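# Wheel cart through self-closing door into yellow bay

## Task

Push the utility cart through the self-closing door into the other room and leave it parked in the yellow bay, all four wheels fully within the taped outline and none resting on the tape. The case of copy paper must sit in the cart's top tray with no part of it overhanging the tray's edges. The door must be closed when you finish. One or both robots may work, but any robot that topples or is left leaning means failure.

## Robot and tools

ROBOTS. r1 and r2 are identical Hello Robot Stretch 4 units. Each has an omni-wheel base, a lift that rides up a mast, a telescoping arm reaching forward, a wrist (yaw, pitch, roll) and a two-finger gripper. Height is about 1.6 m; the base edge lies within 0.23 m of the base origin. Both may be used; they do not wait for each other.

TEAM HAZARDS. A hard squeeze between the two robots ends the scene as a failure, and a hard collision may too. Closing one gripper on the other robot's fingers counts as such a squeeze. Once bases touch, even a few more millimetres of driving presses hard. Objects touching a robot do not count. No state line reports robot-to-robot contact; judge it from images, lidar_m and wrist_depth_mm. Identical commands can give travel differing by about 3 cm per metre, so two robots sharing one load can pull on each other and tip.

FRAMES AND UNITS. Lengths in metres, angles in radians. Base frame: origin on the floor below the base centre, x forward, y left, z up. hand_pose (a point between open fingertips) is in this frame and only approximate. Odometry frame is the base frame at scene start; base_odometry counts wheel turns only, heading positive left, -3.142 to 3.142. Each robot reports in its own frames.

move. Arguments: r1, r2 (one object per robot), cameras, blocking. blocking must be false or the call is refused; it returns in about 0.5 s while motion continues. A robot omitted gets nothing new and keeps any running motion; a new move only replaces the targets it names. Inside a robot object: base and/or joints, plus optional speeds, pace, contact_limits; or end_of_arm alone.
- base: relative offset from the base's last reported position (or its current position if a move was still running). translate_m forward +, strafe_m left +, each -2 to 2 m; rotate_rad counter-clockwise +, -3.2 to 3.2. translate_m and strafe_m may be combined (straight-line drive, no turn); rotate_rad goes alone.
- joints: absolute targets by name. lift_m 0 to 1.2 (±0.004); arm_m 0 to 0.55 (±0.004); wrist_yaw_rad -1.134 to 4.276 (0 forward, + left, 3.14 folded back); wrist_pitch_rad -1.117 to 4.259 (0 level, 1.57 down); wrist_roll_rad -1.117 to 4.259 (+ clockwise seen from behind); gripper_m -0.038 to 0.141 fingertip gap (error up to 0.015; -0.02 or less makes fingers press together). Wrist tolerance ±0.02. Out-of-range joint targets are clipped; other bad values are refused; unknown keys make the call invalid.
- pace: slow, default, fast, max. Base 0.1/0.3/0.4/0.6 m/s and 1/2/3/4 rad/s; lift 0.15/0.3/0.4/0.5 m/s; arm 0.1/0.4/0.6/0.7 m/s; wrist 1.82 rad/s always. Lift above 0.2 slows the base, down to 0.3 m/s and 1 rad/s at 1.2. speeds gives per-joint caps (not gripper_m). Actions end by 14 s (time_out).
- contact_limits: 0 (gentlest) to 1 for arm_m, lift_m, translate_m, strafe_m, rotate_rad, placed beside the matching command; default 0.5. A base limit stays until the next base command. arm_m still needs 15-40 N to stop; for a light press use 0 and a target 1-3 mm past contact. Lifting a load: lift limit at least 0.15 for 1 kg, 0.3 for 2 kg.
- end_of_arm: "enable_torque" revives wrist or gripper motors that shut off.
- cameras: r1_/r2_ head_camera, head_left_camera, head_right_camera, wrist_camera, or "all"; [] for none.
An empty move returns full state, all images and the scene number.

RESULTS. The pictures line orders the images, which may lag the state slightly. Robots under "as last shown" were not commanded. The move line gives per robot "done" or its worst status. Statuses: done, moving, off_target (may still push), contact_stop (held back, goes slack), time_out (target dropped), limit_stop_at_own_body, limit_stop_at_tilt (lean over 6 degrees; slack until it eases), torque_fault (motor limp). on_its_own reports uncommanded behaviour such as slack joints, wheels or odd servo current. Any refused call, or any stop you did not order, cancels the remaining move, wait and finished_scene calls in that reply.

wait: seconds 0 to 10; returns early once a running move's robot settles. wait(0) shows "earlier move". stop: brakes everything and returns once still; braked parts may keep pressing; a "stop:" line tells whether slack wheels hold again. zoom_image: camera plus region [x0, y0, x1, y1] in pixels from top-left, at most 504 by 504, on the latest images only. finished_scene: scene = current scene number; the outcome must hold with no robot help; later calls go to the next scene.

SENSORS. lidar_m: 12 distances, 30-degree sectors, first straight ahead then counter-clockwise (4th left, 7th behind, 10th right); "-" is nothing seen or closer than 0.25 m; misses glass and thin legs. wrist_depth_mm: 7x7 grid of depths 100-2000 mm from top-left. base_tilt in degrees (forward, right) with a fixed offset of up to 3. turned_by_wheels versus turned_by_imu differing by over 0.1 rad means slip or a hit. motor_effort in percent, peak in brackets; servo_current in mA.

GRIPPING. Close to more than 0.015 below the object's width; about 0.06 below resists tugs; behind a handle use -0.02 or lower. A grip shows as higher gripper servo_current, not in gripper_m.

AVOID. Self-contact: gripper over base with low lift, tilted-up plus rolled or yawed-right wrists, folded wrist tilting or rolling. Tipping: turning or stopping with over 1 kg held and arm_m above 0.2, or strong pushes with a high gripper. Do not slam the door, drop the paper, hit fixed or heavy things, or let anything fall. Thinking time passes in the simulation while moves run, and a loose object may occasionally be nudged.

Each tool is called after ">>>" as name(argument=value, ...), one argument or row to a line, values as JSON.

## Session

>>> move(
)

Scene clock: 0.00 s.
r1.base_odometry: x=+0.000 y=+0.000 heading=+0.000
r1.turned_by_wheels: +0.000
r1.turned_by_imu: +0.000
r1.base_tilt: forward=-1.6 right=+1.3
r1.lidar_m: 0.96 1.73 2.02 2.40 3.92 1.60 0.85 0.77 0.78 0.89 0.77 0.78
r1.base_status: not commanded
r1.joint_positions: lift_m=+0.124 arm_m=+0.000 wrist_yaw_rad=+3.194 wrist_pitch_rad=+0.002 wrist_roll_rad=+0.000 gripper_m=+0.056
r1.joint_status: not commanded
r1.measured_speeds: all 0
r1.motor_effort: lift_m=+19 arm_m=-4 wheel_0=-2 wheel_1=+1 wheel_2=+0
r1.servo_current: wrist_yaw_rad=59 wrist_pitch_rad=46 wrist_roll_rad=46 gripper_m=39
r1.hand_pose: x=-0.1216 y=+0.0722 z=+0.3019 quat_wxyz=(-0.026, -0.001, +0.000, +1.000) (m; r1's base frame)
r1.wrist_depth_mm: - 135 - - - - - / - 123 135 - - - - / - 121 191 - - - - / 110 136 194 - - - - / 137 - - - 1618 - - / 226 - 190 1098 188 1160 1118 / 224 163 750 798 768 768 759
r2.base_odometry: x=+0.000 y=+0.000 heading=+0.000
r2.turned_by_wheels: +0.000
r2.turned_by_imu: +0.000
r2.base_tilt: forward=-0.6 right=+0.1
r2.lidar_m: 1.29 1.32 1.58 2.33 2.36 2.78 1.41 1.41 2.77 2.39 2.42 1.48
r2.base_status: not commanded
r2.joint_positions: lift_m=+0.200 arm_m=+0.000 wrist_yaw_rad=+3.211 wrist_pitch_rad=+0.001 wrist_roll_rad=+0.000 gripper_m=+0.056
r2.joint_status: not commanded
r2.measured_speeds: all 0
r2.motor_effort: lift_m=+18 arm_m=-4 wheel_0=-1 wheel_1=+1 wheel_2=+1
r2.servo_current: wrist_yaw_rad=46 wrist_pitch_rad=39 wrist_roll_rad=52 gripper_m=52
r2.hand_pose: x=-0.1229 y=+0.0671 z=+0.3779 quat_wxyz=(-0.035, -0.001, +0.000, +0.999) (m; r2's base frame)
r2.wrist_depth_mm: - - 137 - - - - / - - 137 - - - - / - 109 138 - - - - / - 140 175 - - - - / 214 - - - - - - / 213 1281 196 1255 190 1336 1182 / 208 243 866 - - 854 878
pictures: r1_head_camera, r1_head_left_camera, r1_head_right_camera, r1_wrist_camera, r2_head_camera, r2_head_left_camera, r2_head_right_camera, r2_wrist_camera
Images, in order (width x height): r1_head_camera 420x560, r1_head_left_camera 420x672, r1_head_right_camera 420x672, r1_wrist_camera 616x392, r2_head_camera 420x560, r2_head_left_camera 420x672, r2_head_right_camera 420x672, r2_wrist_camera 616x392.

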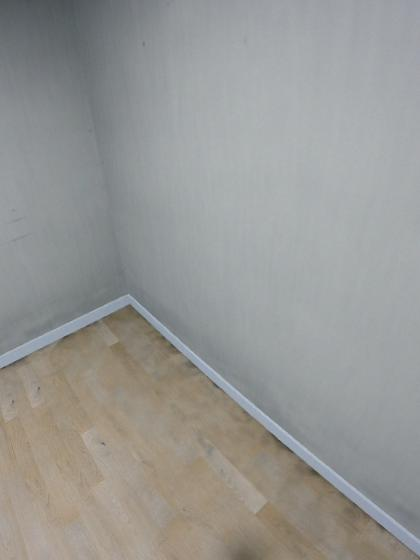

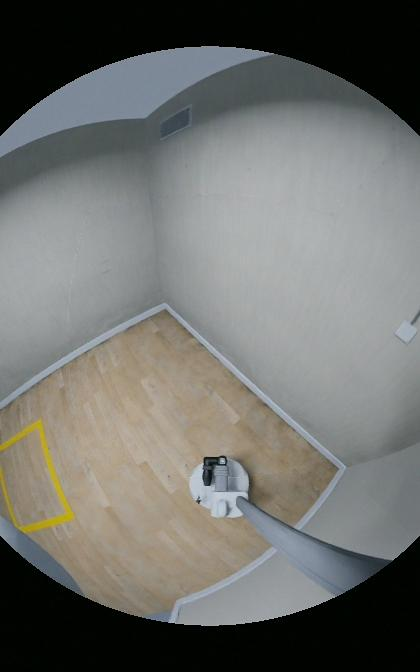

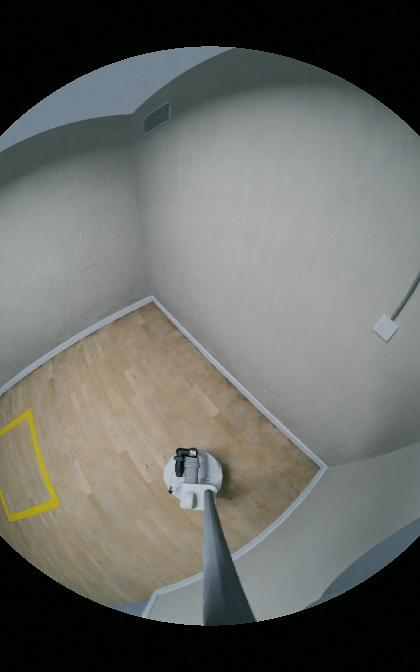

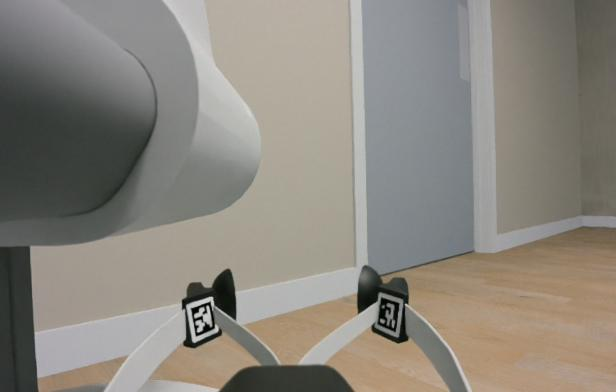

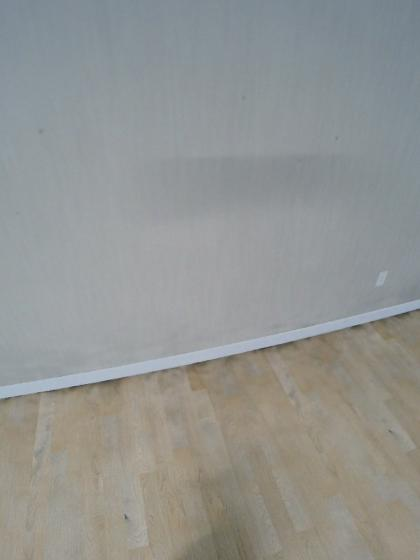

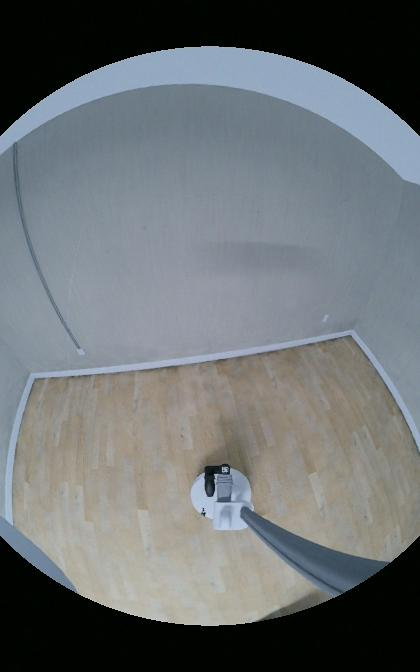

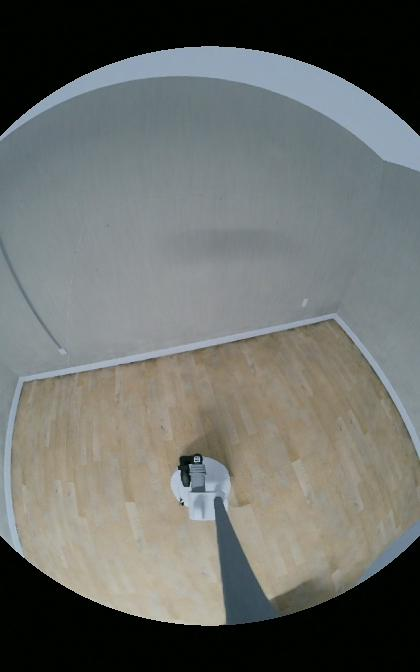

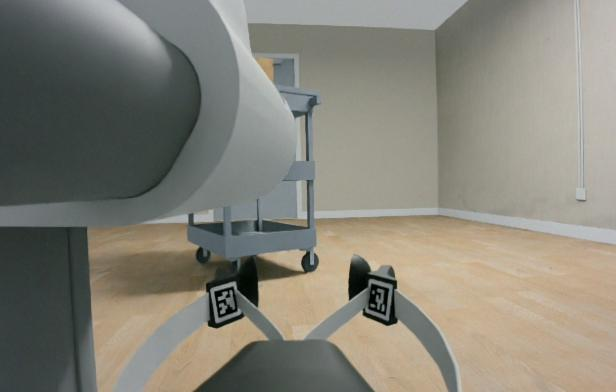

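>>> move(
  r1={"base": {"rotate_rad": 2.9}, "pace": "fast"},
  r2={"base": {"rotate_rad": -2.9}, "pace": "fast"},
  blocking=false,
)

>>> wait(
  seconds=6,
)

>>> wait(
  seconds=2,
  cameras=["r1_head_camera", "r1_head_left_camera", "r1_head_right_camera", "r2_head_camera", "r2_head_left_camera", "r2_head_right_camera"],
)

Scene clock: 12.27 s.
move: r1 moving; r2 moving
r1.base_odometry: x=+0.000 y=+0.000 heading=+0.379
r1.turned_by_wheels: +0.379
r1.turned_by_imu: +0.380
r1.base_tilt: forward=-1.6 right=+1.3
r1.lidar_m: 1.35 2.02 2.22 3.48 2.07 0.95 0.78 0.74 0.86 0.79 0.72 0.87
r1.base_status: rotate_rad moving
r1.joint_positions: lift_m=+0.124 arm_m=+0.000 wrist_yaw_rad=+3.194 wrist_pitch_rad=+0.002 wrist_roll_rad=+0.000 gripper_m=+0.056
r1.joint_status: not commanded
r1.measured_speeds: translate_m=+0.001 strafe_m=-0.001 rotate_rad=+1.461 lift_m=+0.000 arm_m=+0.000 wrist_yaw_rad=+0.000 wrist_pitch_rad=+0.000 wrist_roll_rad=+0.000
r1.motor_effort: lift_m=+19(20) arm_m=-4(4) wheel_0=-9(11) wheel_1=-8(9) wheel_2=-8(9)
r1.servo_current: wrist_yaw_rad=46(59) wrist_pitch_rad=39(52) wrist_roll_rad=33(65) gripper_m=39(46)
r1.hand_pose: x=-0.1216 y=+0.0722 z=+0.3019 quat_wxyz=(-0.026, -0.001, +0.000, +1.000) (m; r1's base frame)
r1.wrist_depth_mm: - 135 - - - - - / - 123 135 - - 1205 - / - 121 192 - - 1229 - / 110 136 195 - - 1205 - / 137 - - - - 1205 - / 216 - 190 - 188 1118 1138 / 224 152 759 798 778 750 759
r2.base_odometry: x=+0.000 y=+0.000 heading=-0.379
r2.turned_by_wheels: -0.379
r2.turned_by_imu: -0.367
r2.base_tilt: forward=-0.7 right=+0.0
r2.lidar_m: 1.41 1.28 1.36 1.78 2.35 2.35 3.14 1.40 3.75 2.54 2.39 2.03
r2.base_status: rotate_rad moving
r2.joint_positions: lift_m=+0.200 arm_m=+0.000 wrist_yaw_rad=+3.211 wrist_pitch_rad=+0.001 wrist_roll_rad=+0.000 gripper_m=+0.056
r2.joint_status: not commanded
r2.measured_speeds: translate_m=-0.001 strafe_m=+0.001 rotate_rad=-1.461 lift_m=+0.000 arm_m=+0.000 wrist_yaw_rad=+0.000 wrist_pitch_rad=+0.000 wrist_roll_rad=+0.000
r2.motor_effort: lift_m=+18(18) arm_m=-4(4) wheel_0=+13(13) wheel_1=+10(12) wheel_2=+12(12)
r2.servo_current: wrist_yaw_rad=52(52) wrist_pitch_rad=46(46) wrist_roll_rad=52(65) gripper_m=46(52)
r2.hand_pose: x=-0.1229 y=+0.0671 z=+0.3779 quat_wxyz=(-0.035, -0.001, +0.000, +0.999) (m; r2's base frame)
r2.wrist_depth_mm: - - 137 - - - - / - - 137 - - - - / - 109 138 - - - - / - 140 176 - - - - / 214 - - - - - - / 213 1281 196 1308 190 1336 1182 / 208 242 878 - - 854 878
pictures: none

Scene clock: 14.03 s.
earlier move: r1 done; r2 done
r1.base_odometry: x=+0.000 y=+0.000 heading=+2.900
r1.turned_by_wheels: +2.521
r1.turned_by_imu: +2.535
r1.base_tilt: forward=-1.6 right=+1.3
r1.lidar_m: 1.04 0.77 0.74 0.77 0.79 0.78 0.83 1.21 2.02 2.17 3.11 2.55
r1.base_status: done
r1.joint_positions: lift_m=+0.124 arm_m=+0.000 wrist_yaw_rad=+3.194 wrist_pitch_rad=+0.002 wrist_roll_rad=+0.000 gripper_m=+0.056
r1.joint_status: not commanded
r1.measured_speeds: all 0
r1.motor_effort: lift_m=+20(20) arm_m=-4(4) wheel_0=+0(11) wheel_1=+0(10) wheel_2=+1(11)
r1.servo_current: wrist_yaw_rad=46(65) wrist_pitch_rad=46(52) wrist_roll_rad=39(65) gripper_m=46(52)
r1.hand_pose: x=-0.1216 y=+0.0722 z=+0.3019 quat_wxyz=(-0.026, -0.001, +0.000, +1.000) (m; r1's base frame)
r1.wrist_depth_mm: - 135 - - - - - / - 123 135 - - - - / - 121 190 - - - - / 110 136 195 - - - - / 137 - - - - - - / 1008 1182 191 - 188 - - / 750 750 741 788 778 131 -
r2.base_odometry: x=+0.000 y=+0.000 heading=-2.900
r2.turned_by_wheels: -2.521
r2.turned_by_imu: -2.454
r2.base_tilt: forward=-0.7 right=+0.0
r2.lidar_m: 1.39 3.29 2.45 2.37 1.81 1.35 1.30 1.37 1.94 2.32 2.44 3.44
r2.base_status: done
r2.joint_positions: lift_m=+0.200 arm_m=+0.000 wrist_yaw_rad=+3.211 wrist_pitch_rad=+0.001 wrist_roll_rad=+0.000 gripper_m=+0.056
r2.joint_status: not commanded
r2.measured_speeds: all 0
r2.motor_effort: lift_m=+18(18) arm_m=-4(4) wheel_0=+2(15) wheel_1=+1(14) wheel_2=+1(12)
r2.servo_current: wrist_yaw_rad=39(52) wrist_pitch_rad=46(46) wrist_roll_rad=52(65) gripper_m=46(52)
r2.hand_pose: x=-0.1228 y=+0.0671 z=+0.3779 quat_wxyz=(-0.035, -0.001, +0.000, +0.999) (m; r2's base frame)
r2.wrist_depth_mm: - - 137 - - - - / - 107 137 - - - - / - 110 138 235 - - - / - 140 164 - - - - / 216 - - - - - - / 214 1308 195 1182 190 1098 1098 / 211 245 878 - - 854 866
wait: 1.77 of 6 s (r1 and r2 have come to rest)
pictures: none

Scene clock: 16.03 s.
r1.base_odometry: x=+0.000 y=+0.000 heading=+2.900
r1.turned_by_wheels: +0.000
r1.turned_by_imu: +0.000
r1.base_tilt: forward=-1.6 right=+1.3
r1.lidar_m: 1.04 0.79 0.74 0.79 0.79 0.76 0.82 1.20 2.04 2.14 3.09 2.52
r1.base_status: done
r1.joint_positions: lift_m=+0.124 arm_m=+0.000 wrist_yaw_rad=+3.194 wrist_pitch_rad=+0.002 wrist_roll_rad=+0.000 gripper_m=+0.056
r1.joint_status: not commanded
r1.measured_speeds: all 0
r1.motor_effort: lift_m=+19(20) arm_m=-4(4) wheel_0=+0(11) wheel_1=+1(10) wheel_2=+1(11)
r1.servo_current: wrist_yaw_rad=46(65) wrist_pitch_rad=46(52) wrist_roll_rad=46(65) gripper_m=39(52)
r1.hand_pose: x=-0.1216 y=+0.0722 z=+0.3019 quat_wxyz=(-0.026, -0.001, +0.000, +1.000) (m; r1's base frame)
r1.wrist_depth_mm: - 135 - - - - - / - 123 135 - - - - / - 121 191 - - - - / 110 135 195 - - - - / 137 - - - - - - / 1008 1205 190 - 187 - - / 750 750 750 798 778 130 -
r2.base_odometry: x=+0.000 y=+0.000 heading=-2.900
r2.turned_by_wheels: +0.000
r2.turned_by_imu: +0.000
r2.base_tilt: forward=-0.7 right=+0.1
r2.lidar_m: 1.41 3.32 2.48 2.40 1.81 1.37 1.31 1.39 1.95 2.32 2.46 3.48
r2.base_status: done
r2.joint_positions: lift_m=+0.200 arm_m=+0.000 wrist_yaw_rad=+3.211 wrist_pitch_rad=+0.001 wrist_roll_rad=+0.000 gripper_m=+0.056
r2.joint_status: not commanded
r2.measured_speeds: all 0
r2.motor_effort: lift_m=+18(18) arm_m=-4(4) wheel_0=+3(15) wheel_1=+0(14) wheel_2=+2(12)
r2.servo_current: wrist_yaw_rad=52(52) wrist_pitch_rad=46(46) wrist_roll_rad=52(65) gripper_m=52(52)
r2.hand_pose: x=-0.1228 y=+0.0671 z=+0.3779 quat_wxyz=(-0.035, -0.001, +0.000, +0.999) (m; r2's base frame)
r2.wrist_depth_mm: - - 137 - - - - / - 107 137 - - - - / - 110 138 235 - - - / - 140 165 - - - - / 216 - - - - - - / 213 1308 195 1160 190 1118 1078 / 211 244 878 - - 854 878
wait: 2.00 s; at rest by 0.27 s
pictures: r1_head_camera, r1_head_left_camera, r1_head_right_camera, r2_head_camera, r2_head_left_camera, r2_head_right_camera
Images, in order (width x height): r1_head_camera 420x560, r1_head_left_camera 420x672, r1_head_right_camera 420x672, r2_head_camera 420x560, r2_head_left_camera 420x672, r2_head_right_camera 420x672.

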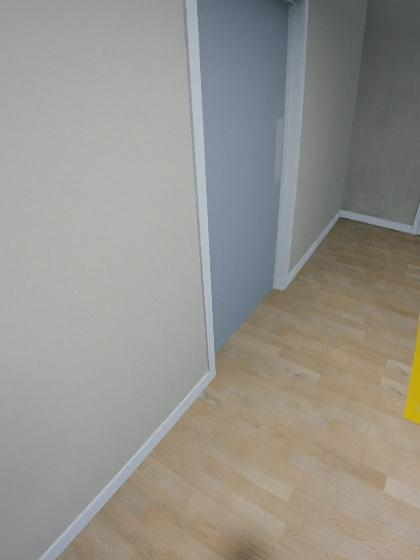

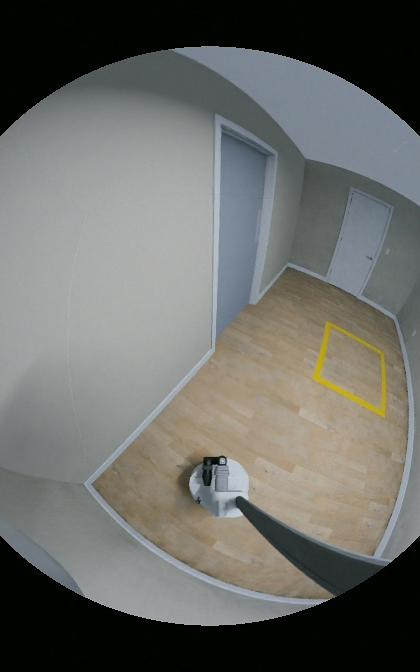

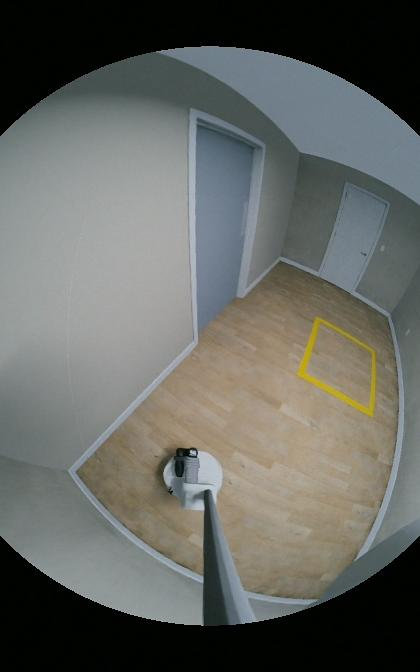

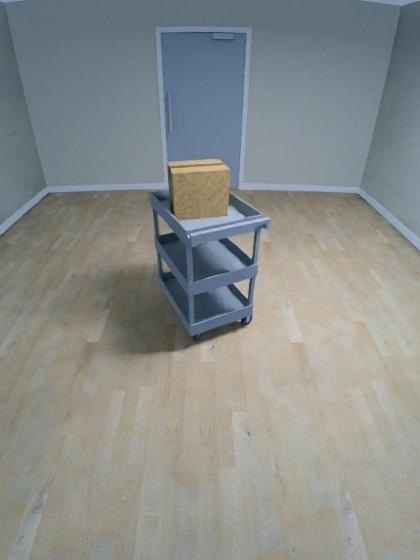

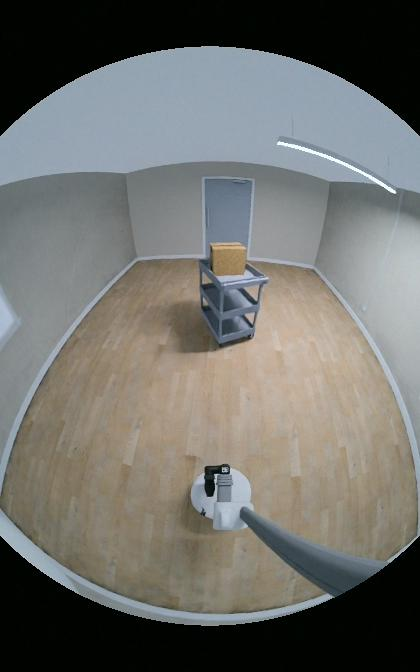

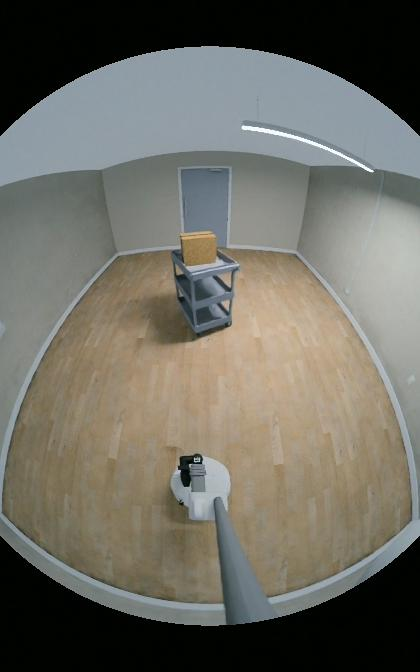

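>>> zoom_image(
  camera="r2_head_camera",
  region=[120, 130, 300, 370],
)

>>> zoom_image(
  camera="r1_head_camera",
  region=[180, 0, 420, 400],
)

Scaled by 2.100 from the camera's 420x560 image, which has a finer 1200x1600 frame.

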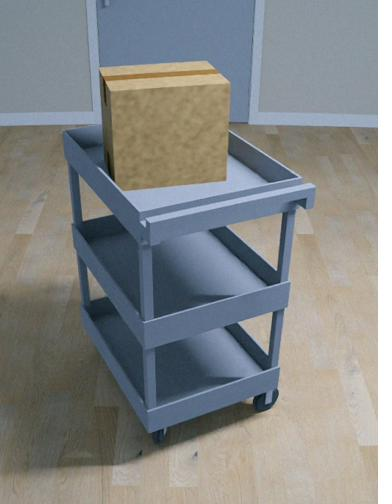

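Scaled by 1.260 from the camera's 420x560 image, which has a finer 600x800 frame.

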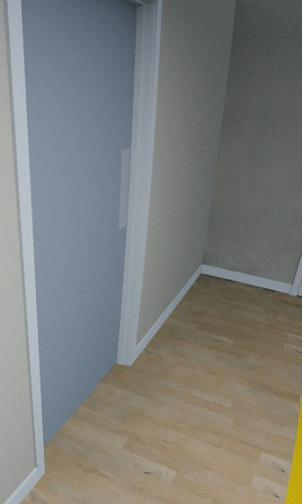

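>>> move(
  r1={"base": {"translate_m": 1.3, "strafe_m": -0.86}, "joints": {"lift_m": 0.66, "wrist_yaw_rad": 0, "wrist_roll_rad": 1.57, "gripper_m": 0.14}, "pace": "fast"},
  r2={"base": {"translate_m": 1.95, "strafe_m": 1.15}, "joints": {"lift_m": 0.78, "wrist_yaw_rad": 0, "gripper_m": 0.12}, "pace": "fast"},
  blocking=false,
)

>>> wait(
  seconds=8,
)

>>> wait(
  seconds=2.5,
  cameras=["r1_head_camera", "r2_head_camera", "r2_head_left_camera"],
)

Scene clock: 76.13 s.
move: r1 moving; r2 moving
r1.base_odometry: x=-0.038 y=+0.041 heading=+2.900
r1.turned_by_wheels: +0.000
r1.turned_by_imu: -0.001
r1.base_tilt: forward=-1.6 right=+1.3
r1.lidar_m: 1.04 0.78 0.74 0.79 0.85 0.82 0.87 1.28 2.02 2.15 3.05 2.52
r1.base_status: translate_m moving; strafe_m moving
r1.joint_positions: lift_m=+0.187 arm_m=+0.000 wrist_yaw_rad=+2.555 wrist_pitch_rad=+0.002 wrist_roll_rad=+0.635 gripper_m=+0.075
r1.joint_status: lift_m moving; wrist_yaw_rad moving; wrist_roll_rad moving; gripper_m moving
r1.measured_speeds: translate_m=+0.182 strafe_m=-0.120 rotate_rad=-0.003 lift_m=+0.244 arm_m=+0.000 wrist_yaw_rad=-1.819 wrist_pitch_rad=+0.000 wrist_roll_rad=+1.820
r1.motor_effort: lift_m=+28(28) arm_m=-1(4) wheel_0=+10(12) wheel_1=-4(6) wheel_2=-11(11)
r1.servo_current: wrist_yaw_rad=72(137) wrist_pitch_rad=39(46) wrist_roll_rad=111(124) gripper_m=78(91)
r1.hand_pose: x=-0.0208 y=+0.2325 z=+0.3649 quat_wxyz=(+0.275, +0.089, +0.299, +0.909) (m; r1's base frame)
r1.wrist_depth_mm: - - - - - - - / - - - - - - - / - - - - - - - / - - - - - - - / - - - - - - 788 / - - 190 - 186 778 634 / - 144 - 138 759 609 539
r2.base_odometry: x=-0.041 y=-0.040 heading=-2.900
r2.turned_by_wheels: +0.000
r2.turned_by_imu: +0.000
r2.base_tilt: forward=-0.7 right=+0.1
r2.lidar_m: 1.34 3.29 2.42 2.35 1.86 1.43 1.35 1.45 2.04 2.36 2.48 1.57
r2.base_status: translate_m moving; strafe_m moving
r2.joint_positions: lift_m=+0.263 arm_m=+0.000 wrist_yaw_rad=+2.603 wrist_pitch_rad=+0.001 wrist_roll_rad=+0.000 gripper_m=+0.075
r2.joint_status: lift_m moving; wrist_yaw_rad moving; gripper_m moving
r2.measured_speeds: translate_m=+0.195 strafe_m=+0.114 rotate_rad=+0.001 lift_m=+0.243 arm_m=+0.000 wrist_yaw_rad=-1.730 wrist_pitch_rad=+0.000 wrist_roll_rad=+0.000
r2.motor_effort: lift_m=+25(25) arm_m=-4(4) wheel_0=-4(6) wheel_1=+12(14) wheel_2=-14(15)
r2.servo_current: wrist_yaw_rad=104(169) wrist_pitch_rad=46(46) wrist_roll_rad=46(52) gripper_m=78(91)
r2.hand_pose: x=-0.0318 y=+0.2229 z=+0.4410 quat_wxyz=(+0.266, -0.001, +0.000, +0.964) (m; r2's base frame)
r2.wrist_depth_mm: - - - - - - - / - - - - - - - / 229 - - - - - - / - - - - - - - / - - - - - - - / - 1229 190 1397 188 1464 1336 / 1042 991 1060 - 1025 960 976
pictures: none

Scene clock: 80.73 s.
earlier move: r1 done; r2 moving
r1.base_odometry: x=-1.057 y=+1.146 heading=+2.900
r1.turned_by_wheels: +0.000
r1.turned_by_imu: -0.004
r1.base_tilt: forward=-1.6 right=+1.2
r1.lidar_m: 1.07 0.88 0.85 0.89 1.18 2.32 2.46 2.08 2.00 2.15 2.44 2.35
r1.base_status: done
r1.joint_positions: lift_m=+0.660 arm_m=+0.000 wrist_yaw_rad=+0.003 wrist_pitch_rad=+0.002 wrist_roll_rad=+1.568 gripper_m=+0.140
r1.joint_status: all done
r1.measured_speeds: all 0
r1.motor_effort: lift_m=+24(28) arm_m=+4(4) wheel_0=-2(14) wheel_1=-3(7) wheel_2=+0(13)
r1.servo_current: wrist_yaw_rad=46(137) wrist_pitch_rad=46(52) wrist_roll_rad=39(124) gripper_m=46(98)
r1.hand_pose: x=+0.4595 y=-0.0867 z=+0.8372 quat_wxyz=(+0.708, +0.706, +0.002, +0.000) (m; r1's base frame)
r1.wrist_depth_mm: - - - - - 1661 1182 / - - - - - 1661 1160 / - - - - - 1708 1205 / - - - - - 1430 1229 / - - - - - - 1138 / - 193 - - 182 195 - / - - - 142 - - -
r2.base_odometry: x=-1.335 y=-1.306 heading=-2.900
r2.turned_by_wheels: +0.000
r2.turned_by_imu: +0.003
r2.base_tilt: forward=-0.7 right=+0.1
r2.lidar_m: 2.88 1.94 1.45 1.38 1.46 2.07 2.90 3.02 3.45 0.74 0.75 3.01
r2.base_status: translate_m moving; strafe_m moving
r2.joint_positions: lift_m=+0.780 arm_m=+0.000 wrist_yaw_rad=+0.003 wrist_pitch_rad=+0.001 wrist_roll_rad=+0.000 gripper_m=+0.120
r2.joint_status: all done
r2.measured_speeds: translate_m=+0.344 strafe_m=+0.204 rotate_rad=-0.003 lift_m=+0.000 arm_m=+0.000 wrist_yaw_rad=+0.000 wrist_pitch_rad=+0.000 wrist_roll_rad=+0.000
r2.motor_effort: lift_m=+21(27) arm_m=-4(4) wheel_0=-2(9) wheel_1=+7(15) wheel_2=-9(16)
r2.servo_current: wrist_yaw_rad=46(169) wrist_pitch_rad=39(52) wrist_roll_rad=46(59) gripper_m=46(124)
r2.hand_pose: x=+0.4596 y=-0.0866 z=+0.9576 quat_wxyz=(+1.000, +0.000, +0.001, +0.001) (m; r2's base frame)
r2.wrist_depth_mm: - - - - - - - / - - - - - - - / - - - - - - - / - - - - - - - / - - - - - - - / - - 200 - 196 - - / - - - - - 1921 -
wait: 4.60 of 8 s (r1 has come to rest)
pictures: none

Scene clock: 82.47 s.
earlier move: r2 done
r1.base_odometry: x=-1.057 y=+1.146 heading=+2.900
r1.turned_by_wheels: +0.000
r1.turned_by_imu: +0.000
r1.base_tilt: forward=-1.6 right=+1.3
r1.lidar_m: 1.07 0.89 0.84 0.90 1.19 2.34 2.44 2.10 2.02 2.14 2.43 2.37
r1.base_status: done
r1.joint_positions: lift_m=+0.660 arm_m=+0.000 wrist_yaw_rad=+0.003 wrist_pitch_rad=+0.002 wrist_roll_rad=+1.568 gripper_m=+0.140
r1.joint_status: all done
r1.measured_speeds: all 0
r1.motor_effort: lift_m=+24(28) arm_m=+4(4) wheel_0=-2(14) wheel_1=-3(7) wheel_2=+0(13)
r1.servo_current: wrist_yaw_rad=65(137) wrist_pitch_rad=46(52) wrist_roll_rad=59(124) gripper_m=39(98)
r1.hand_pose: x=+0.4595 y=-0.0867 z=+0.8372 quat_wxyz=(+0.708, +0.706, +0.002, +0.000) (m; r1's base frame)
r1.wrist_depth_mm: - - - - - 1618 1182 / - - - - - 1708 1182 / - - - - - 1708 1205 / - - - - - 1430 1205 / - - - - - - 1160 / - 193 - - 183 195 - / - - - 143 - - -
r2.base_odometry: x=-1.618 y=-1.583 heading=-2.900
r2.turned_by_wheels: +0.000
r2.turned_by_imu: +0.001
r2.base_tilt: forward=-0.7 right=+0.1
r2.lidar_m: 2.59 1.64 1.24 1.18 1.27 1.77 3.25 3.40 1.04 0.85 3.59 2.66
r2.base_status: done
r2.joint_positions: lift_m=+0.780 arm_m=+0.000 wrist_yaw_rad=+0.003 wrist_pitch_rad=+0.001 wrist_roll_rad=+0.000 gripper_m=+0.120
r2.joint_status: all done
r2.measured_speeds: all 0
r2.motor_effort: lift_m=+21(27) arm_m=-4(5) wheel_0=-3(9) wheel_1=-1(15) wheel_2=+0(16)
r2.servo_current: wrist_yaw_rad=52(169) wrist_pitch_rad=39(52) wrist_roll_rad=46(59) gripper_m=52(124)
r2.hand_pose: x=+0.4596 y=-0.0866 z=+0.9576 quat_wxyz=(+1.000, +0.000, +0.001, +0.001) (m; r2's base frame)
r2.wrist_depth_mm: - - - - - - - / - - - - - - - / - - - - - - - / - - - - - - - / - - - - - - - / - - 200 - 199 - - / - - - - - 1983 -
wait: 1.73 of 2.5 s (r2 has come to rest)
pictures: r1_head_camera, r2_head_camera, r2_head_left_camera
Images, in order (width x height): r1_head_camera 420x560, r2_head_camera 420x560, r2_head_left_camera 420x672.

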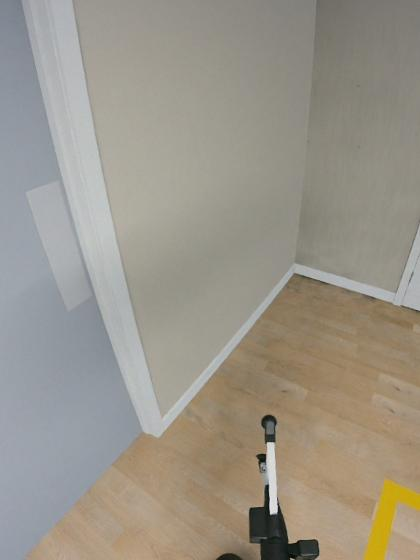

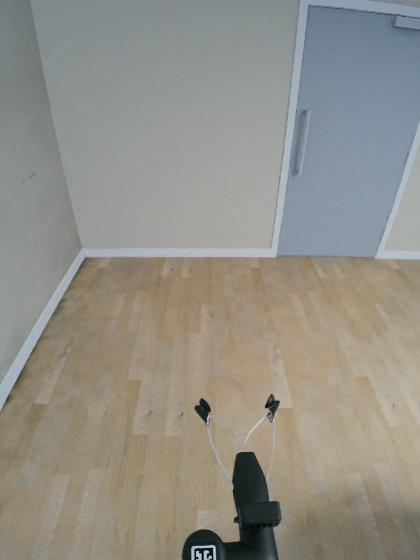

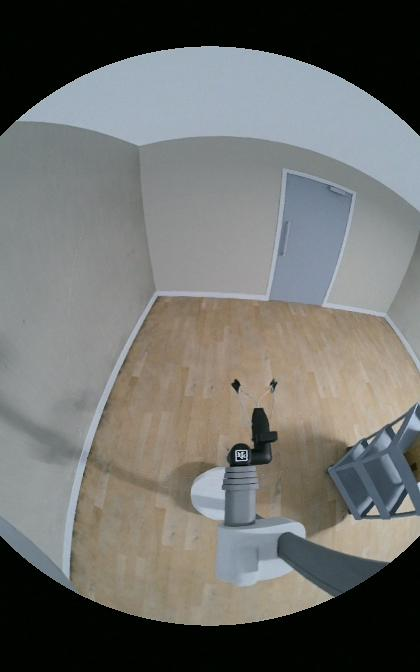

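>>> move(
  r1={"base": {"rotate_rad": 1.0}, "pace": "fast"},
  r2={"base": {"translate_m": 1.5, "strafe_m": -0.66}, "pace": "fast"},
  blocking=false,
)

>>> wait(
  seconds=3,
)

>>> wait(
  seconds=4,
  cameras=["r1_head_camera", "r2_head_camera", "r2_wrist_camera"],
)

Scene clock: 135.13 s.
move: r1 moving; r2 moving
r1.base_odometry: x=-1.057 y=+1.146 heading=-3.052
r1.turned_by_wheels: +0.332
r1.turned_by_imu: +0.332
r1.base_tilt: forward=-1.6 right=+1.3
r1.lidar_m: 0.92 0.83 0.86 0.95 1.99 2.32 2.25 2.02 2.02 2.53 2.35 1.33
r1.base_status: rotate_rad moving
r1.joint_positions: lift_m=+0.660 arm_m=+0.000 wrist_yaw_rad=+0.002 wrist_pitch_rad=+0.002 wrist_roll_rad=+1.568 gripper_m=+0.140
r1.joint_status: not commanded
r1.measured_speeds: translate_m=+0.001 strafe_m=+0.000 rotate_rad=+1.276 lift_m=+0.000 arm_m=+0.000 wrist_yaw_rad=+0.000 wrist_pitch_rad=+0.000 wrist_roll_rad=+0.000
r1.motor_effort: lift_m=+24(24) arm_m=+4(4) wheel_0=-8(10) wheel_1=-7(9) wheel_2=-8(9)
r1.servo_current: wrist_yaw_rad=46(59) wrist_pitch_rad=46(52) wrist_roll_rad=72(72) gripper_m=46(46)
r1.hand_pose: x=+0.4595 y=-0.0868 z=+0.8372 quat_wxyz=(+0.708, +0.706, +0.002, +0.000) (m; r1's base frame)
r1.wrist_depth_mm: - - - - - 1430 1160 / - - - - - - 1160 / - - - - - - 1078 / - - - - - - - / - - - - - - - / - 193 - - 182 195 - / - 732 741 143 - - -
r2.base_odometry: x=-1.666 y=-1.575 heading=-2.900
r2.turned_by_wheels: +0.000
r2.turned_by_imu: +0.001
r2.base_tilt: forward=-0.7 right=+0.1
r2.lidar_m: 2.54 1.68 1.25 1.19 1.30 1.74 3.31 3.45 1.00 0.83 3.49 2.61
r2.base_status: translate_m moving; strafe_m moving
r2.joint_positions: lift_m=+0.780 arm_m=+0.000 wrist_yaw_rad=+0.003 wrist_pitch_rad=+0.001 wrist_roll_rad=+0.000 gripper_m=+0.120
r2.joint_status: not commanded
r2.measured_speeds: translate_m=+0.172 strafe_m=-0.076 rotate_rad=+0.003 lift_m=+0.000 arm_m=+0.000 wrist_yaw_rad=+0.000 wrist_pitch_rad=+0.000 wrist_roll_rad=+0.000
r2.motor_effort: lift_m=+21(21) arm_m=-4(4) wheel_0=+12(16) wheel_1=+5(5) wheel_2=-13(15)
r2.servo_current: wrist_yaw_rad=52(52) wrist_pitch_rad=46(46) wrist_roll_rad=52(52) gripper_m=52(52)
r2.hand_pose: x=+0.4596 y=-0.0866 z=+0.9576 quat_wxyz=(+1.000, +0.000, +0.001, +0.001) (m; r2's base frame)
r2.wrist_depth_mm: - - - - - - - / - - - - - - - / - - - - - - - / - - - - - - - / - - - - - - - / - - 201 - 199 - - / - - - - - 1921 -
pictures: none

Scene clock: 136.17 s.
earlier move: r1 done; r2 moving
r1.base_odometry: x=-1.057 y=+1.146 heading=-2.383
r1.turned_by_wheels: +0.668
r1.turned_by_imu: +0.673
r1.base_tilt: forward=-1.6 right=+1.3
r1.lidar_m: 0.83 0.88 1.12 2.31 2.41 2.09 1.99 2.11 2.49 2.37 1.12 0.90
r1.base_status: done
r1.joint_positions: lift_m=+0.660 arm_m=+0.000 wrist_yaw_rad=+0.002 wrist_pitch_rad=+0.002 wrist_roll_rad=+1.568 gripper_m=+0.140
r1.joint_status: not commanded
r1.measured_speeds: all 0
r1.motor_effort: lift_m=+23(24) arm_m=+1(4) wheel_0=+0(10) wheel_1=+0(11) wheel_2=+1(9)
r1.servo_current: wrist_yaw_rad=52(65) wrist_pitch_rad=46(52) wrist_roll_rad=59(72) gripper_m=39(46)
r1.hand_pose: x=+0.4595 y=-0.0868 z=+0.8372 quat_wxyz=(+0.708, +0.706, +0.002, +0.000) (m; r1's base frame)
r1.wrist_depth_mm: 627 634 634 - - - - / - - - - - - - / - - - - - - - / - - - - - - - / - - - - - - - / - 193 - - 182 194 - / - - - 142 - - -
r2.base_odometry: x=-2.021 y=-1.513 heading=-2.900
r2.turned_by_wheels: +0.000
r2.turned_by_imu: +0.000
r2.base_tilt: forward=-0.7 right=+0.1
r2.lidar_m: 2.21 1.85 1.37 1.33 1.39 2.00 3.65 3.77 0.75 0.90 3.04 2.23
r2.base_status: translate_m moving; strafe_m moving
r2.joint_positions: lift_m=+0.780 arm_m=+0.000 wrist_yaw_rad=+0.003 wrist_pitch_rad=+0.001 wrist_roll_rad=+0.000 gripper_m=+0.120
r2.joint_status: not commanded
r2.measured_speeds: translate_m=+0.366 strafe_m=-0.161 rotate_rad=+0.001 lift_m=+0.000 arm_m=+0.000 wrist_yaw_rad=+0.000 wrist_pitch_rad=+0.000 wrist_roll_rad=+0.000
r2.motor_effort: lift_m=+21(21) arm_m=-4(4) wheel_0=+4(16) wheel_1=+5(6) wheel_2=-9(16)
r2.servo_current: wrist_yaw_rad=46(52) wrist_pitch_rad=46(46) wrist_roll_rad=52(59) gripper_m=52(59)
r2.hand_pose: x=+0.4596 y=-0.0866 z=+0.9576 quat_wxyz=(+1.000, +0.000, +0.001, +0.001) (m; r2's base frame)
r2.wrist_depth_mm: - - - - - - - / - - - - - - - / - - - - - - - / - - - - - - - / - - - - - - - / - - 200 - 195 - - / - - - - - 1808 1808
wait: 1.03 of 3 s (r1 has come to rest)
pictures: none

Scene clock: 140.07 s.
earlier move: r2 done
r1.base_odometry: x=-1.057 y=+1.146 heading=-2.383
r1.turned_by_wheels: +0.000
r1.turned_by_imu: +0.000
r1.base_tilt: forward=-1.6 right=+1.3
r1.lidar_m: 0.83 0.88 1.11 2.32 2.40 2.08 2.00 2.09 2.48 2.39 1.12 0.90
r1.base_status: done
r1.joint_positions: lift_m=+0.660 arm_m=+0.000 wrist_yaw_rad=+0.002 wrist_pitch_rad=+0.002 wrist_roll_rad=+1.568 gripper_m=+0.140
r1.joint_status: not commanded
r1.measured_speeds: all 0
r1.motor_effort: lift_m=+23(24) arm_m=-3(4) wheel_0=+0(10) wheel_1=+0(11) wheel_2=+1(9)
r1.servo_current: wrist_yaw_rad=52(72) wrist_pitch_rad=46(52) wrist_roll_rad=46(72) gripper_m=39(52)
r1.hand_pose: x=+0.4595 y=-0.0868 z=+0.8372 quat_wxyz=(+0.708, +0.706, +0.002, +0.000) (m; r1's base frame)
r1.wrist_depth_mm: 634 627 647 - - - - / - - - - - - - / - - - - - - - / - - - - - - - / - - - - - - - / - 193 - - 182 194 - / - - - 143 - - -
r2.base_odometry: x=-3.233 y=-1.301 heading=-2.900
r2.turned_by_wheels: +0.000
r2.turned_by_imu: +0.002
r2.base_tilt: forward=-0.7 right=+0.1
r2.lidar_m: 1.03 1.14 1.64 1.79 1.88 2.66 1.38 1.36 3.05 2.96 1.46 1.11
r2.base_status: done
r2.joint_positions: lift_m=+0.780 arm_m=+0.000 wrist_yaw_rad=+0.003 wrist_pitch_rad=+0.001 wrist_roll_rad=+0.000 gripper_m=+0.120
r2.joint_status: not commanded
r2.measured_speeds: all 0
r2.motor_effort: lift_m=+21(21) arm_m=-4(4) wheel_0=+0(16) wheel_1=+5(7) wheel_2=+0(16)
r2.servo_current: wrist_yaw_rad=59(59) wrist_pitch_rad=46(52) wrist_roll_rad=46(59) gripper_m=46(59)
r2.hand_pose: x=+0.4596 y=-0.0866 z=+0.9577 quat_wxyz=(+1.000, +0.000, +0.001, +0.001) (m; r2's base frame)
r2.wrist_depth_mm: - - - 831 - - - / - - - 831 - - - / - - - - - - - / - - - - - - - / - - - - 220 - - / - 186 190 - 185 - - / - - - - - - -
wait: 3.90 of 4 s (r2 has come to rest)
pictures: r1_head_camera, r2_head_camera, r2_wrist_camera
Images, in order (width x height): r1_head_camera 420x560, r2_head_camera 420x560, r2_wrist_camera 616x392.

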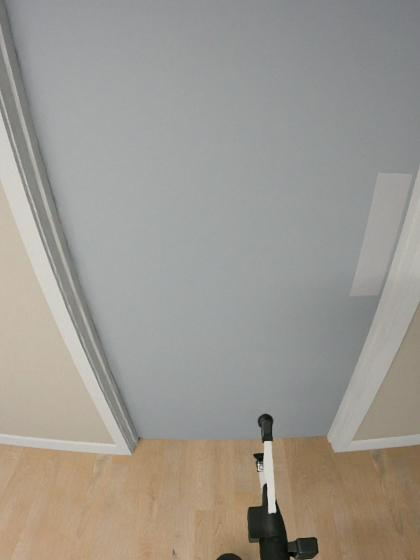

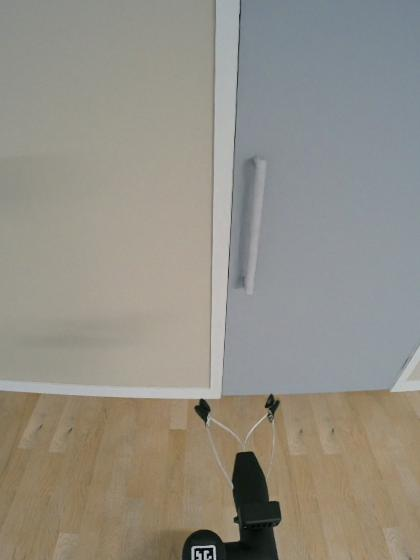

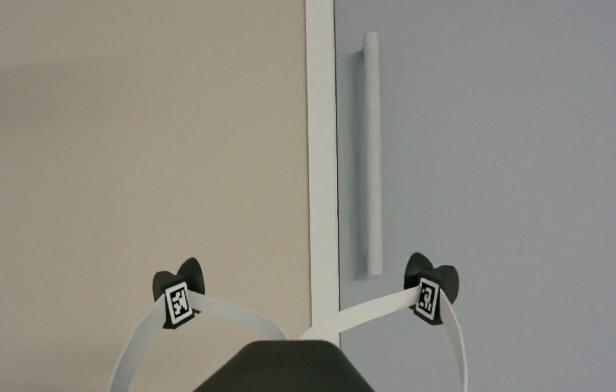

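>>> move(
  r2={"base": {"translate_m": 0.2, "strafe_m": -0.135}, "joints": {"arm_m": 0.165, "gripper_m": 0.1}},
  blocking=false,
)

>>> wait(
  seconds=4,
)

>>> wait(
  seconds=1.5,
  cameras=["r2_head_camera", "r2_wrist_camera"],
)

Scene clock: 164.63 s.
move: r2 moving
r1: as last shown
r1.lidar_m: 0.86 0.88 1.09 2.31 2.41 2.08 2.00 2.08 2.47 2.40 1.11 0.90
r1.motor_effort: lift_m=+23(23) arm_m=-3(4) wheel_0=-1(1) wheel_1=+1(1) wheel_2=+1(1)
r1.servo_current: wrist_yaw_rad=59(65) wrist_pitch_rad=39(46) wrist_roll_rad=39(72) gripper_m=39(46)
r1.wrist_depth_mm: 627 640 634 - - - - / - - - - - - - / - - - - - - - / - - - - - - - / - - - - - - - / - 193 - - 182 195 - / - - - 143 - - -
r2.base_odometry: x=-3.265 y=-1.289 heading=-2.900
r2.turned_by_wheels: -0.001
r2.turned_by_imu: +0.000
r2.base_tilt: forward=-0.7 right=+0.1
r2.lidar_m: 1.00 1.12 1.56 1.79 1.91 2.71 1.42 1.40 3.05 2.95 1.47 1.10
r2.base_status: translate_m moving; strafe_m moving
r2.joint_positions: lift_m=+0.780 arm_m=+0.051 wrist_yaw_rad=+0.003 wrist_pitch_rad=+0.001 wrist_roll_rad=+0.000 gripper_m=+0.107
r2.joint_status: arm_m moving; gripper_m moving
r2.measured_speeds: translate_m=+0.110 strafe_m=-0.077 rotate_rad=-0.002 lift_m=+0.000 arm_m=+0.195 wrist_yaw_rad=+0.000 wrist_pitch_rad=+0.000 wrist_roll_rad=+0.000
r2.motor_effort: lift_m=+21(21) arm_m=+11(12) wheel_0=+12(12) wheel_1=-6(6) wheel_2=-12(12)
r2.servo_current: wrist_yaw_rad=59(59) wrist_pitch_rad=39(46) wrist_roll_rad=39(52) gripper_m=85(85)
r2.hand_pose: x=+0.5101 y=-0.0867 z=+0.9577 quat_wxyz=(+1.000, +0.000, +0.001, +0.001) (m; r2's base frame)
r2.wrist_depth_mm: - - - - - - - / - - - - 691 - - / - - - - 691 - - / - - - - - - - / - - - - 691 - - / - - 191 - 188 - - / - - - - - - -
pictures: none

Scene clock: 166.30 s.
earlier move: r2 done
r1.base_odometry: x=-1.057 y=+1.146 heading=-2.383
r1.turned_by_wheels: +0.000
r1.turned_by_imu: +0.000
r1.base_tilt: forward=-1.6 right=+1.3
r1.lidar_m: 0.84 0.89 1.11 2.29 2.43 2.08 1.99 2.10 2.48 2.39 1.15 0.90
r1.base_status: not commanded
r1.joint_positions: lift_m=+0.660 arm_m=+0.000 wrist_yaw_rad=+0.002 wrist_pitch_rad=+0.002 wrist_roll_rad=+1.568 gripper_m=+0.140
r1.joint_status: not commanded
r1.measured_speeds: all 0
r1.motor_effort: lift_m=+23(23) arm_m=-4(4) wheel_0=-1(1) wheel_1=+0(1) wheel_2=+1(1)
r1.servo_current: wrist_yaw_rad=46(65) wrist_pitch_rad=46(52) wrist_roll_rad=65(72) gripper_m=39(52)
r1.hand_pose: x=+0.4595 y=-0.0868 z=+0.8372 quat_wxyz=(+0.708, +0.706, +0.002, +0.000) (m; r1's base frame)
r1.wrist_depth_mm: 627 634 627 - - - - / - - - - - - - / - - - - - - - / - - - - - - - / - - - - - - - / - 193 - - 182 195 - / - - - 143 - - -
r2.base_odometry: x=-3.459 y=-1.218 heading=-2.900
r2.turned_by_wheels: +0.000
r2.turned_by_imu: +0.001
r2.base_tilt: forward=-0.7 right=+0.0
r2.lidar_m: 0.81 0.93 1.31 1.88 2.02 2.86 1.54 1.55 2.92 2.84 1.20 0.90
r2.base_status: done
r2.joint_positions: lift_m=+0.780 arm_m=+0.165 wrist_yaw_rad=+0.003 wrist_pitch_rad=+0.001 wrist_roll_rad=+0.000 gripper_m=+0.100
r2.joint_status: all done
r2.measured_speeds: all 0
r2.motor_effort: lift_m=+20(21) arm_m=+7(12) wheel_0=+3(13) wheel_1=-4(8) wheel_2=-3(12)
r2.servo_current: wrist_yaw_rad=46(59) wrist_pitch_rad=39(46) wrist_roll_rad=59(65) gripper_m=52(85)
r2.hand_pose: x=+0.6243 y=-0.0867 z=+0.9577 quat_wxyz=(+1.000, +0.000, +0.001, +0.001) (m; r2's base frame)
r2.wrist_depth_mm: - - 469 402 - - - / - - 477 407 - - - / - - 477 407 - - - / - - 480 404 - - - / - - 480 407 - - - / - - 196 407 185 - - / - - 492 - - - -
wait: 1.67 of 4 s (r2 has come to rest)
pictures: none

Scene clock: 167.80 s.
r1.base_odometry: x=-1.057 y=+1.146 heading=-2.383
r1.turned_by_wheels: +0.000
r1.turned_by_imu: +0.000
r1.base_tilt: forward=-1.6 right=+1.3
r1.lidar_m: 0.84 0.89 1.10 2.30 2.42 2.07 1.99 2.09 2.49 2.39 1.12 0.89
r1.base_status: not commanded
r1.joint_positions: lift_m=+0.660 arm_m=+0.000 wrist_yaw_rad=+0.002 wrist_pitch_rad=+0.002 wrist_roll_rad=+1.568 gripper_m=+0.140
r1.joint_status: not commanded
r1.measured_speeds: all 0
r1.motor_effort: lift_m=+23(23) arm_m=-3(4) wheel_0=-1(1) wheel_1=+0(1) wheel_2=+1(1)
r1.servo_current: wrist_yaw_rad=52(65) wrist_pitch_rad=39(52) wrist_roll_rad=65(72) gripper_m=39(52)
r1.hand_pose: x=+0.4595 y=-0.0868 z=+0.8372 quat_wxyz=(+0.708, +0.706, +0.002, +0.000) (m; r1's base frame)
r1.wrist_depth_mm: 627 634 634 - - - - / - - - - - - - / - - - - - - - / - - - - - - - / - - - - - - - / - 192 - - 183 195 - / - - - 142 - - -
r2.base_odometry: x=-3.459 y=-1.218 heading=-2.900
r2.turned_by_wheels: +0.000
r2.turned_by_imu: +0.000
r2.base_tilt: forward=-0.7 right=+0.0
r2.lidar_m: 0.80 0.92 1.32 1.90 2.04 2.86 1.54 1.53 2.91 2.82 1.21 0.91
r2.base_status: done
r2.joint_positions: lift_m=+0.780 arm_m=+0.165 wrist_yaw_rad=+0.003 wrist_pitch_rad=+0.001 wrist_roll_rad=+0.000 gripper_m=+0.100
r2.joint_status: all done
r2.measured_speeds: all 0
r2.motor_effort: lift_m=+20(21) arm_m=+7(12) wheel_0=+3(13) wheel_1=-5(8) wheel_2=-4(12)
r2.servo_current: wrist_yaw_rad=46(59) wrist_pitch_rad=46(46) wrist_roll_rad=46(65) gripper_m=46(85)
r2.hand_pose: x=+0.6243 y=-0.0867 z=+0.9577 quat_wxyz=(+1.000, +0.000, +0.001, +0.001) (m; r2's base frame)
r2.wrist_depth_mm: - - 469 402 - - - / - - 477 407 - - - / - - 477 407 - - - / - - 477 407 - - - / - - 484 404 - - - / - - 195 407 186 - - / - - 488 - - - -
wait: 1.50 s; at rest by 0.27 s
pictures: r2_head_camera, r2_wrist_camera
Images, in order (width x height): r2_head_camera 420x560, r2_wrist_camera 616x392.

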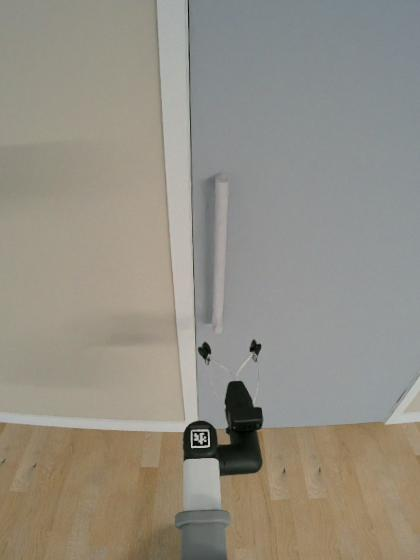

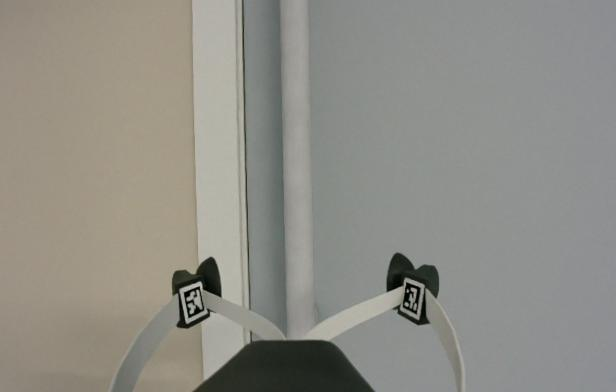

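>>> move(
  r2={"base": {"translate_m": 0.178, "strafe_m": 0.006}, "pace": "slow", "contact_limits": {"translate_m": 0.2}},
  blocking=false,
)

>>> wait(
  seconds=4,
  cameras=["r2_head_camera", "r2_wrist_camera"],
)

Scene clock: 173.70 s.
move: r2 moving
r1: as last shown
r1.lidar_m: 0.85 0.88 1.13 2.33 2.41 2.09 2.01 2.10 2.48 2.38 1.11 0.89
r1.motor_effort: lift_m=+23(23) arm_m=-4(4) wheel_0=+0(1) wheel_1=+0(1) wheel_2=+1(1)
r1.servo_current: wrist_yaw_rad=46(52) wrist_pitch_rad=39(46) wrist_roll_rad=39(65) gripper_m=39(46)
r1.wrist_depth_mm: 627 627 640 - - - - / - - - - - - - / - - - - - - - / - - - - - - - / - - - - - - - / - 193 - - 182 194 - / - - - 143 - - -
r2.base_odometry: x=-3.471 y=-1.221 heading=-2.900
r2.turned_by_wheels: +0.000
r2.turned_by_imu: +0.001
r2.base_tilt: forward=-0.7 right=+0.1
r2.lidar_m: 0.80 0.91 1.27 1.89 2.04 2.86 1.54 1.52 2.92 2.84 1.19 0.89
r2.base_status: translate_m moving; strafe_m moving
r2.joint_positions: lift_m=+0.780 arm_m=+0.165 wrist_yaw_rad=+0.003 wrist_pitch_rad=+0.001 wrist_roll_rad=+0.000 gripper_m=+0.100
r2.joint_status: not commanded
r2.measured_speeds: translate_m=+0.049 strafe_m=+0.001 rotate_rad=+0.000 lift_m=+0.000 arm_m=+0.000 wrist_yaw_rad=+0.000 wrist_pitch_rad=+0.000 wrist_roll_rad=+0.000
r2.motor_effort: lift_m=+20(21) arm_m=+7(8) wheel_0=+5(8) wheel_1=+8(8) wheel_2=-9(12)
r2.servo_current: wrist_yaw_rad=52(59) wrist_pitch_rad=46(46) wrist_roll_rad=46(59) gripper_m=52(59)
r2.contact_limits: translate_m 0.2
r2.hand_pose: x=+0.6243 y=-0.0867 z=+0.9577 quat_wxyz=(+1.000, +0.000, +0.001, +0.001) (m; r2's base frame)
r2.wrist_depth_mm: - 480 462 389 - - - / - 484 462 394 - - - / - - 466 399 - - - / - - 469 399 - - - / - - 473 397 - - - / - - 195 397 185 - - / - - 480 - - - -
pictures: none

Scene clock: 176.27 s.
earlier move: r2 done
r1.base_odometry: x=-1.057 y=+1.146 heading=-2.383
r1.turned_by_wheels: +0.000
r1.turned_by_imu: +0.000
r1.base_tilt: forward=-1.6 right=+1.3
r1.lidar_m: 0.84 0.89 1.11 2.32 2.42 2.09 2.01 2.11 2.48 2.37 1.13 0.90
r1.base_status: not commanded
r1.joint_positions: lift_m=+0.660 arm_m=+0.000 wrist_yaw_rad=+0.002 wrist_pitch_rad=+0.002 wrist_roll_rad=+1.568 gripper_m=+0.140
r1.joint_status: not commanded
r1.measured_speeds: all 0
r1.motor_effort: lift_m=+23(23) arm_m=-4(4) wheel_0=+0(1) wheel_1=+0(1) wheel_2=+1(1)
r1.servo_current: wrist_yaw_rad=39(72) wrist_pitch_rad=46(46) wrist_roll_rad=39(65) gripper_m=46(52)
r1.hand_pose: x=+0.4595 y=-0.0868 z=+0.8372 quat_wxyz=(+0.708, +0.706, +0.002, +0.000) (m; r1's base frame)
r1.wrist_depth_mm: 627 627 634 - - - - / - - - - - - - / - - - - - - - / - - - - - - - / - - - - - - - / - 193 - - 183 195 - / - - - 142 - - -
r2.base_odometry: x=-3.630 y=-1.266 heading=-2.900
r2.turned_by_wheels: +0.000
r2.turned_by_imu: +0.000
r2.base_tilt: forward=-0.7 right=+0.1
r2.lidar_m: 0.62 0.76 1.06 1.88 2.03 2.83 1.70 1.73 2.96 2.35 0.97 0.72
r2.base_status: done
r2.joint_positions: lift_m=+0.780 arm_m=+0.165 wrist_yaw_rad=+0.003 wrist_pitch_rad=+0.001 wrist_roll_rad=+0.000 gripper_m=+0.100
r2.joint_status: not commanded
r2.measured_speeds: all 0
r2.motor_effort: lift_m=+20(21) arm_m=+7(8) wheel_0=+4(10) wheel_1=+5(8) wheel_2=-6(12)
r2.servo_current: wrist_yaw_rad=52(59) wrist_pitch_rad=39(46) wrist_roll_rad=52(65) gripper_m=59(65)
r2.contact_limits: translate_m 0.2
r2.hand_pose: x=+0.6243 y=-0.0867 z=+0.9577 quat_wxyz=(+1.000, +0.000, +0.001, +0.001) (m; r2's base frame)
r2.wrist_depth_mm: 320 301 306 233 294 290 285 / 322 303 307 233 298 291 287 / 325 303 310 232 298 293 287 / 329 320 314 234 300 296 289 / 329 324 314 233 304 297 293 / 330 325 200 230 195 297 294 / 334 327 310 - 306 301 296
wait: 2.57 of 4 s (r2 has come to rest)
pictures: r2_head_camera, r2_wrist_camera
Images, in order (width x height): r2_head_camera 420x560, r2_wrist_camera 616x392.

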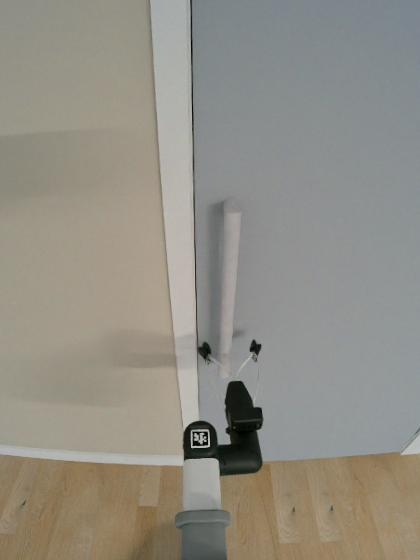

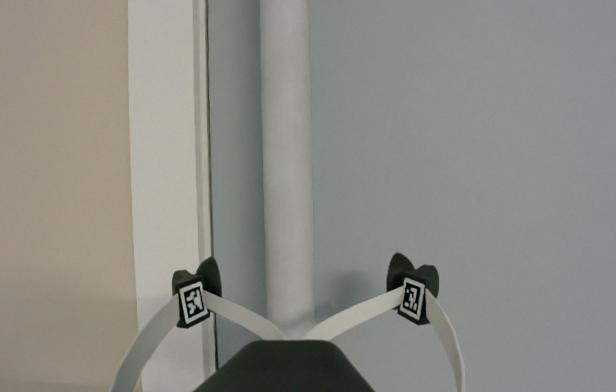

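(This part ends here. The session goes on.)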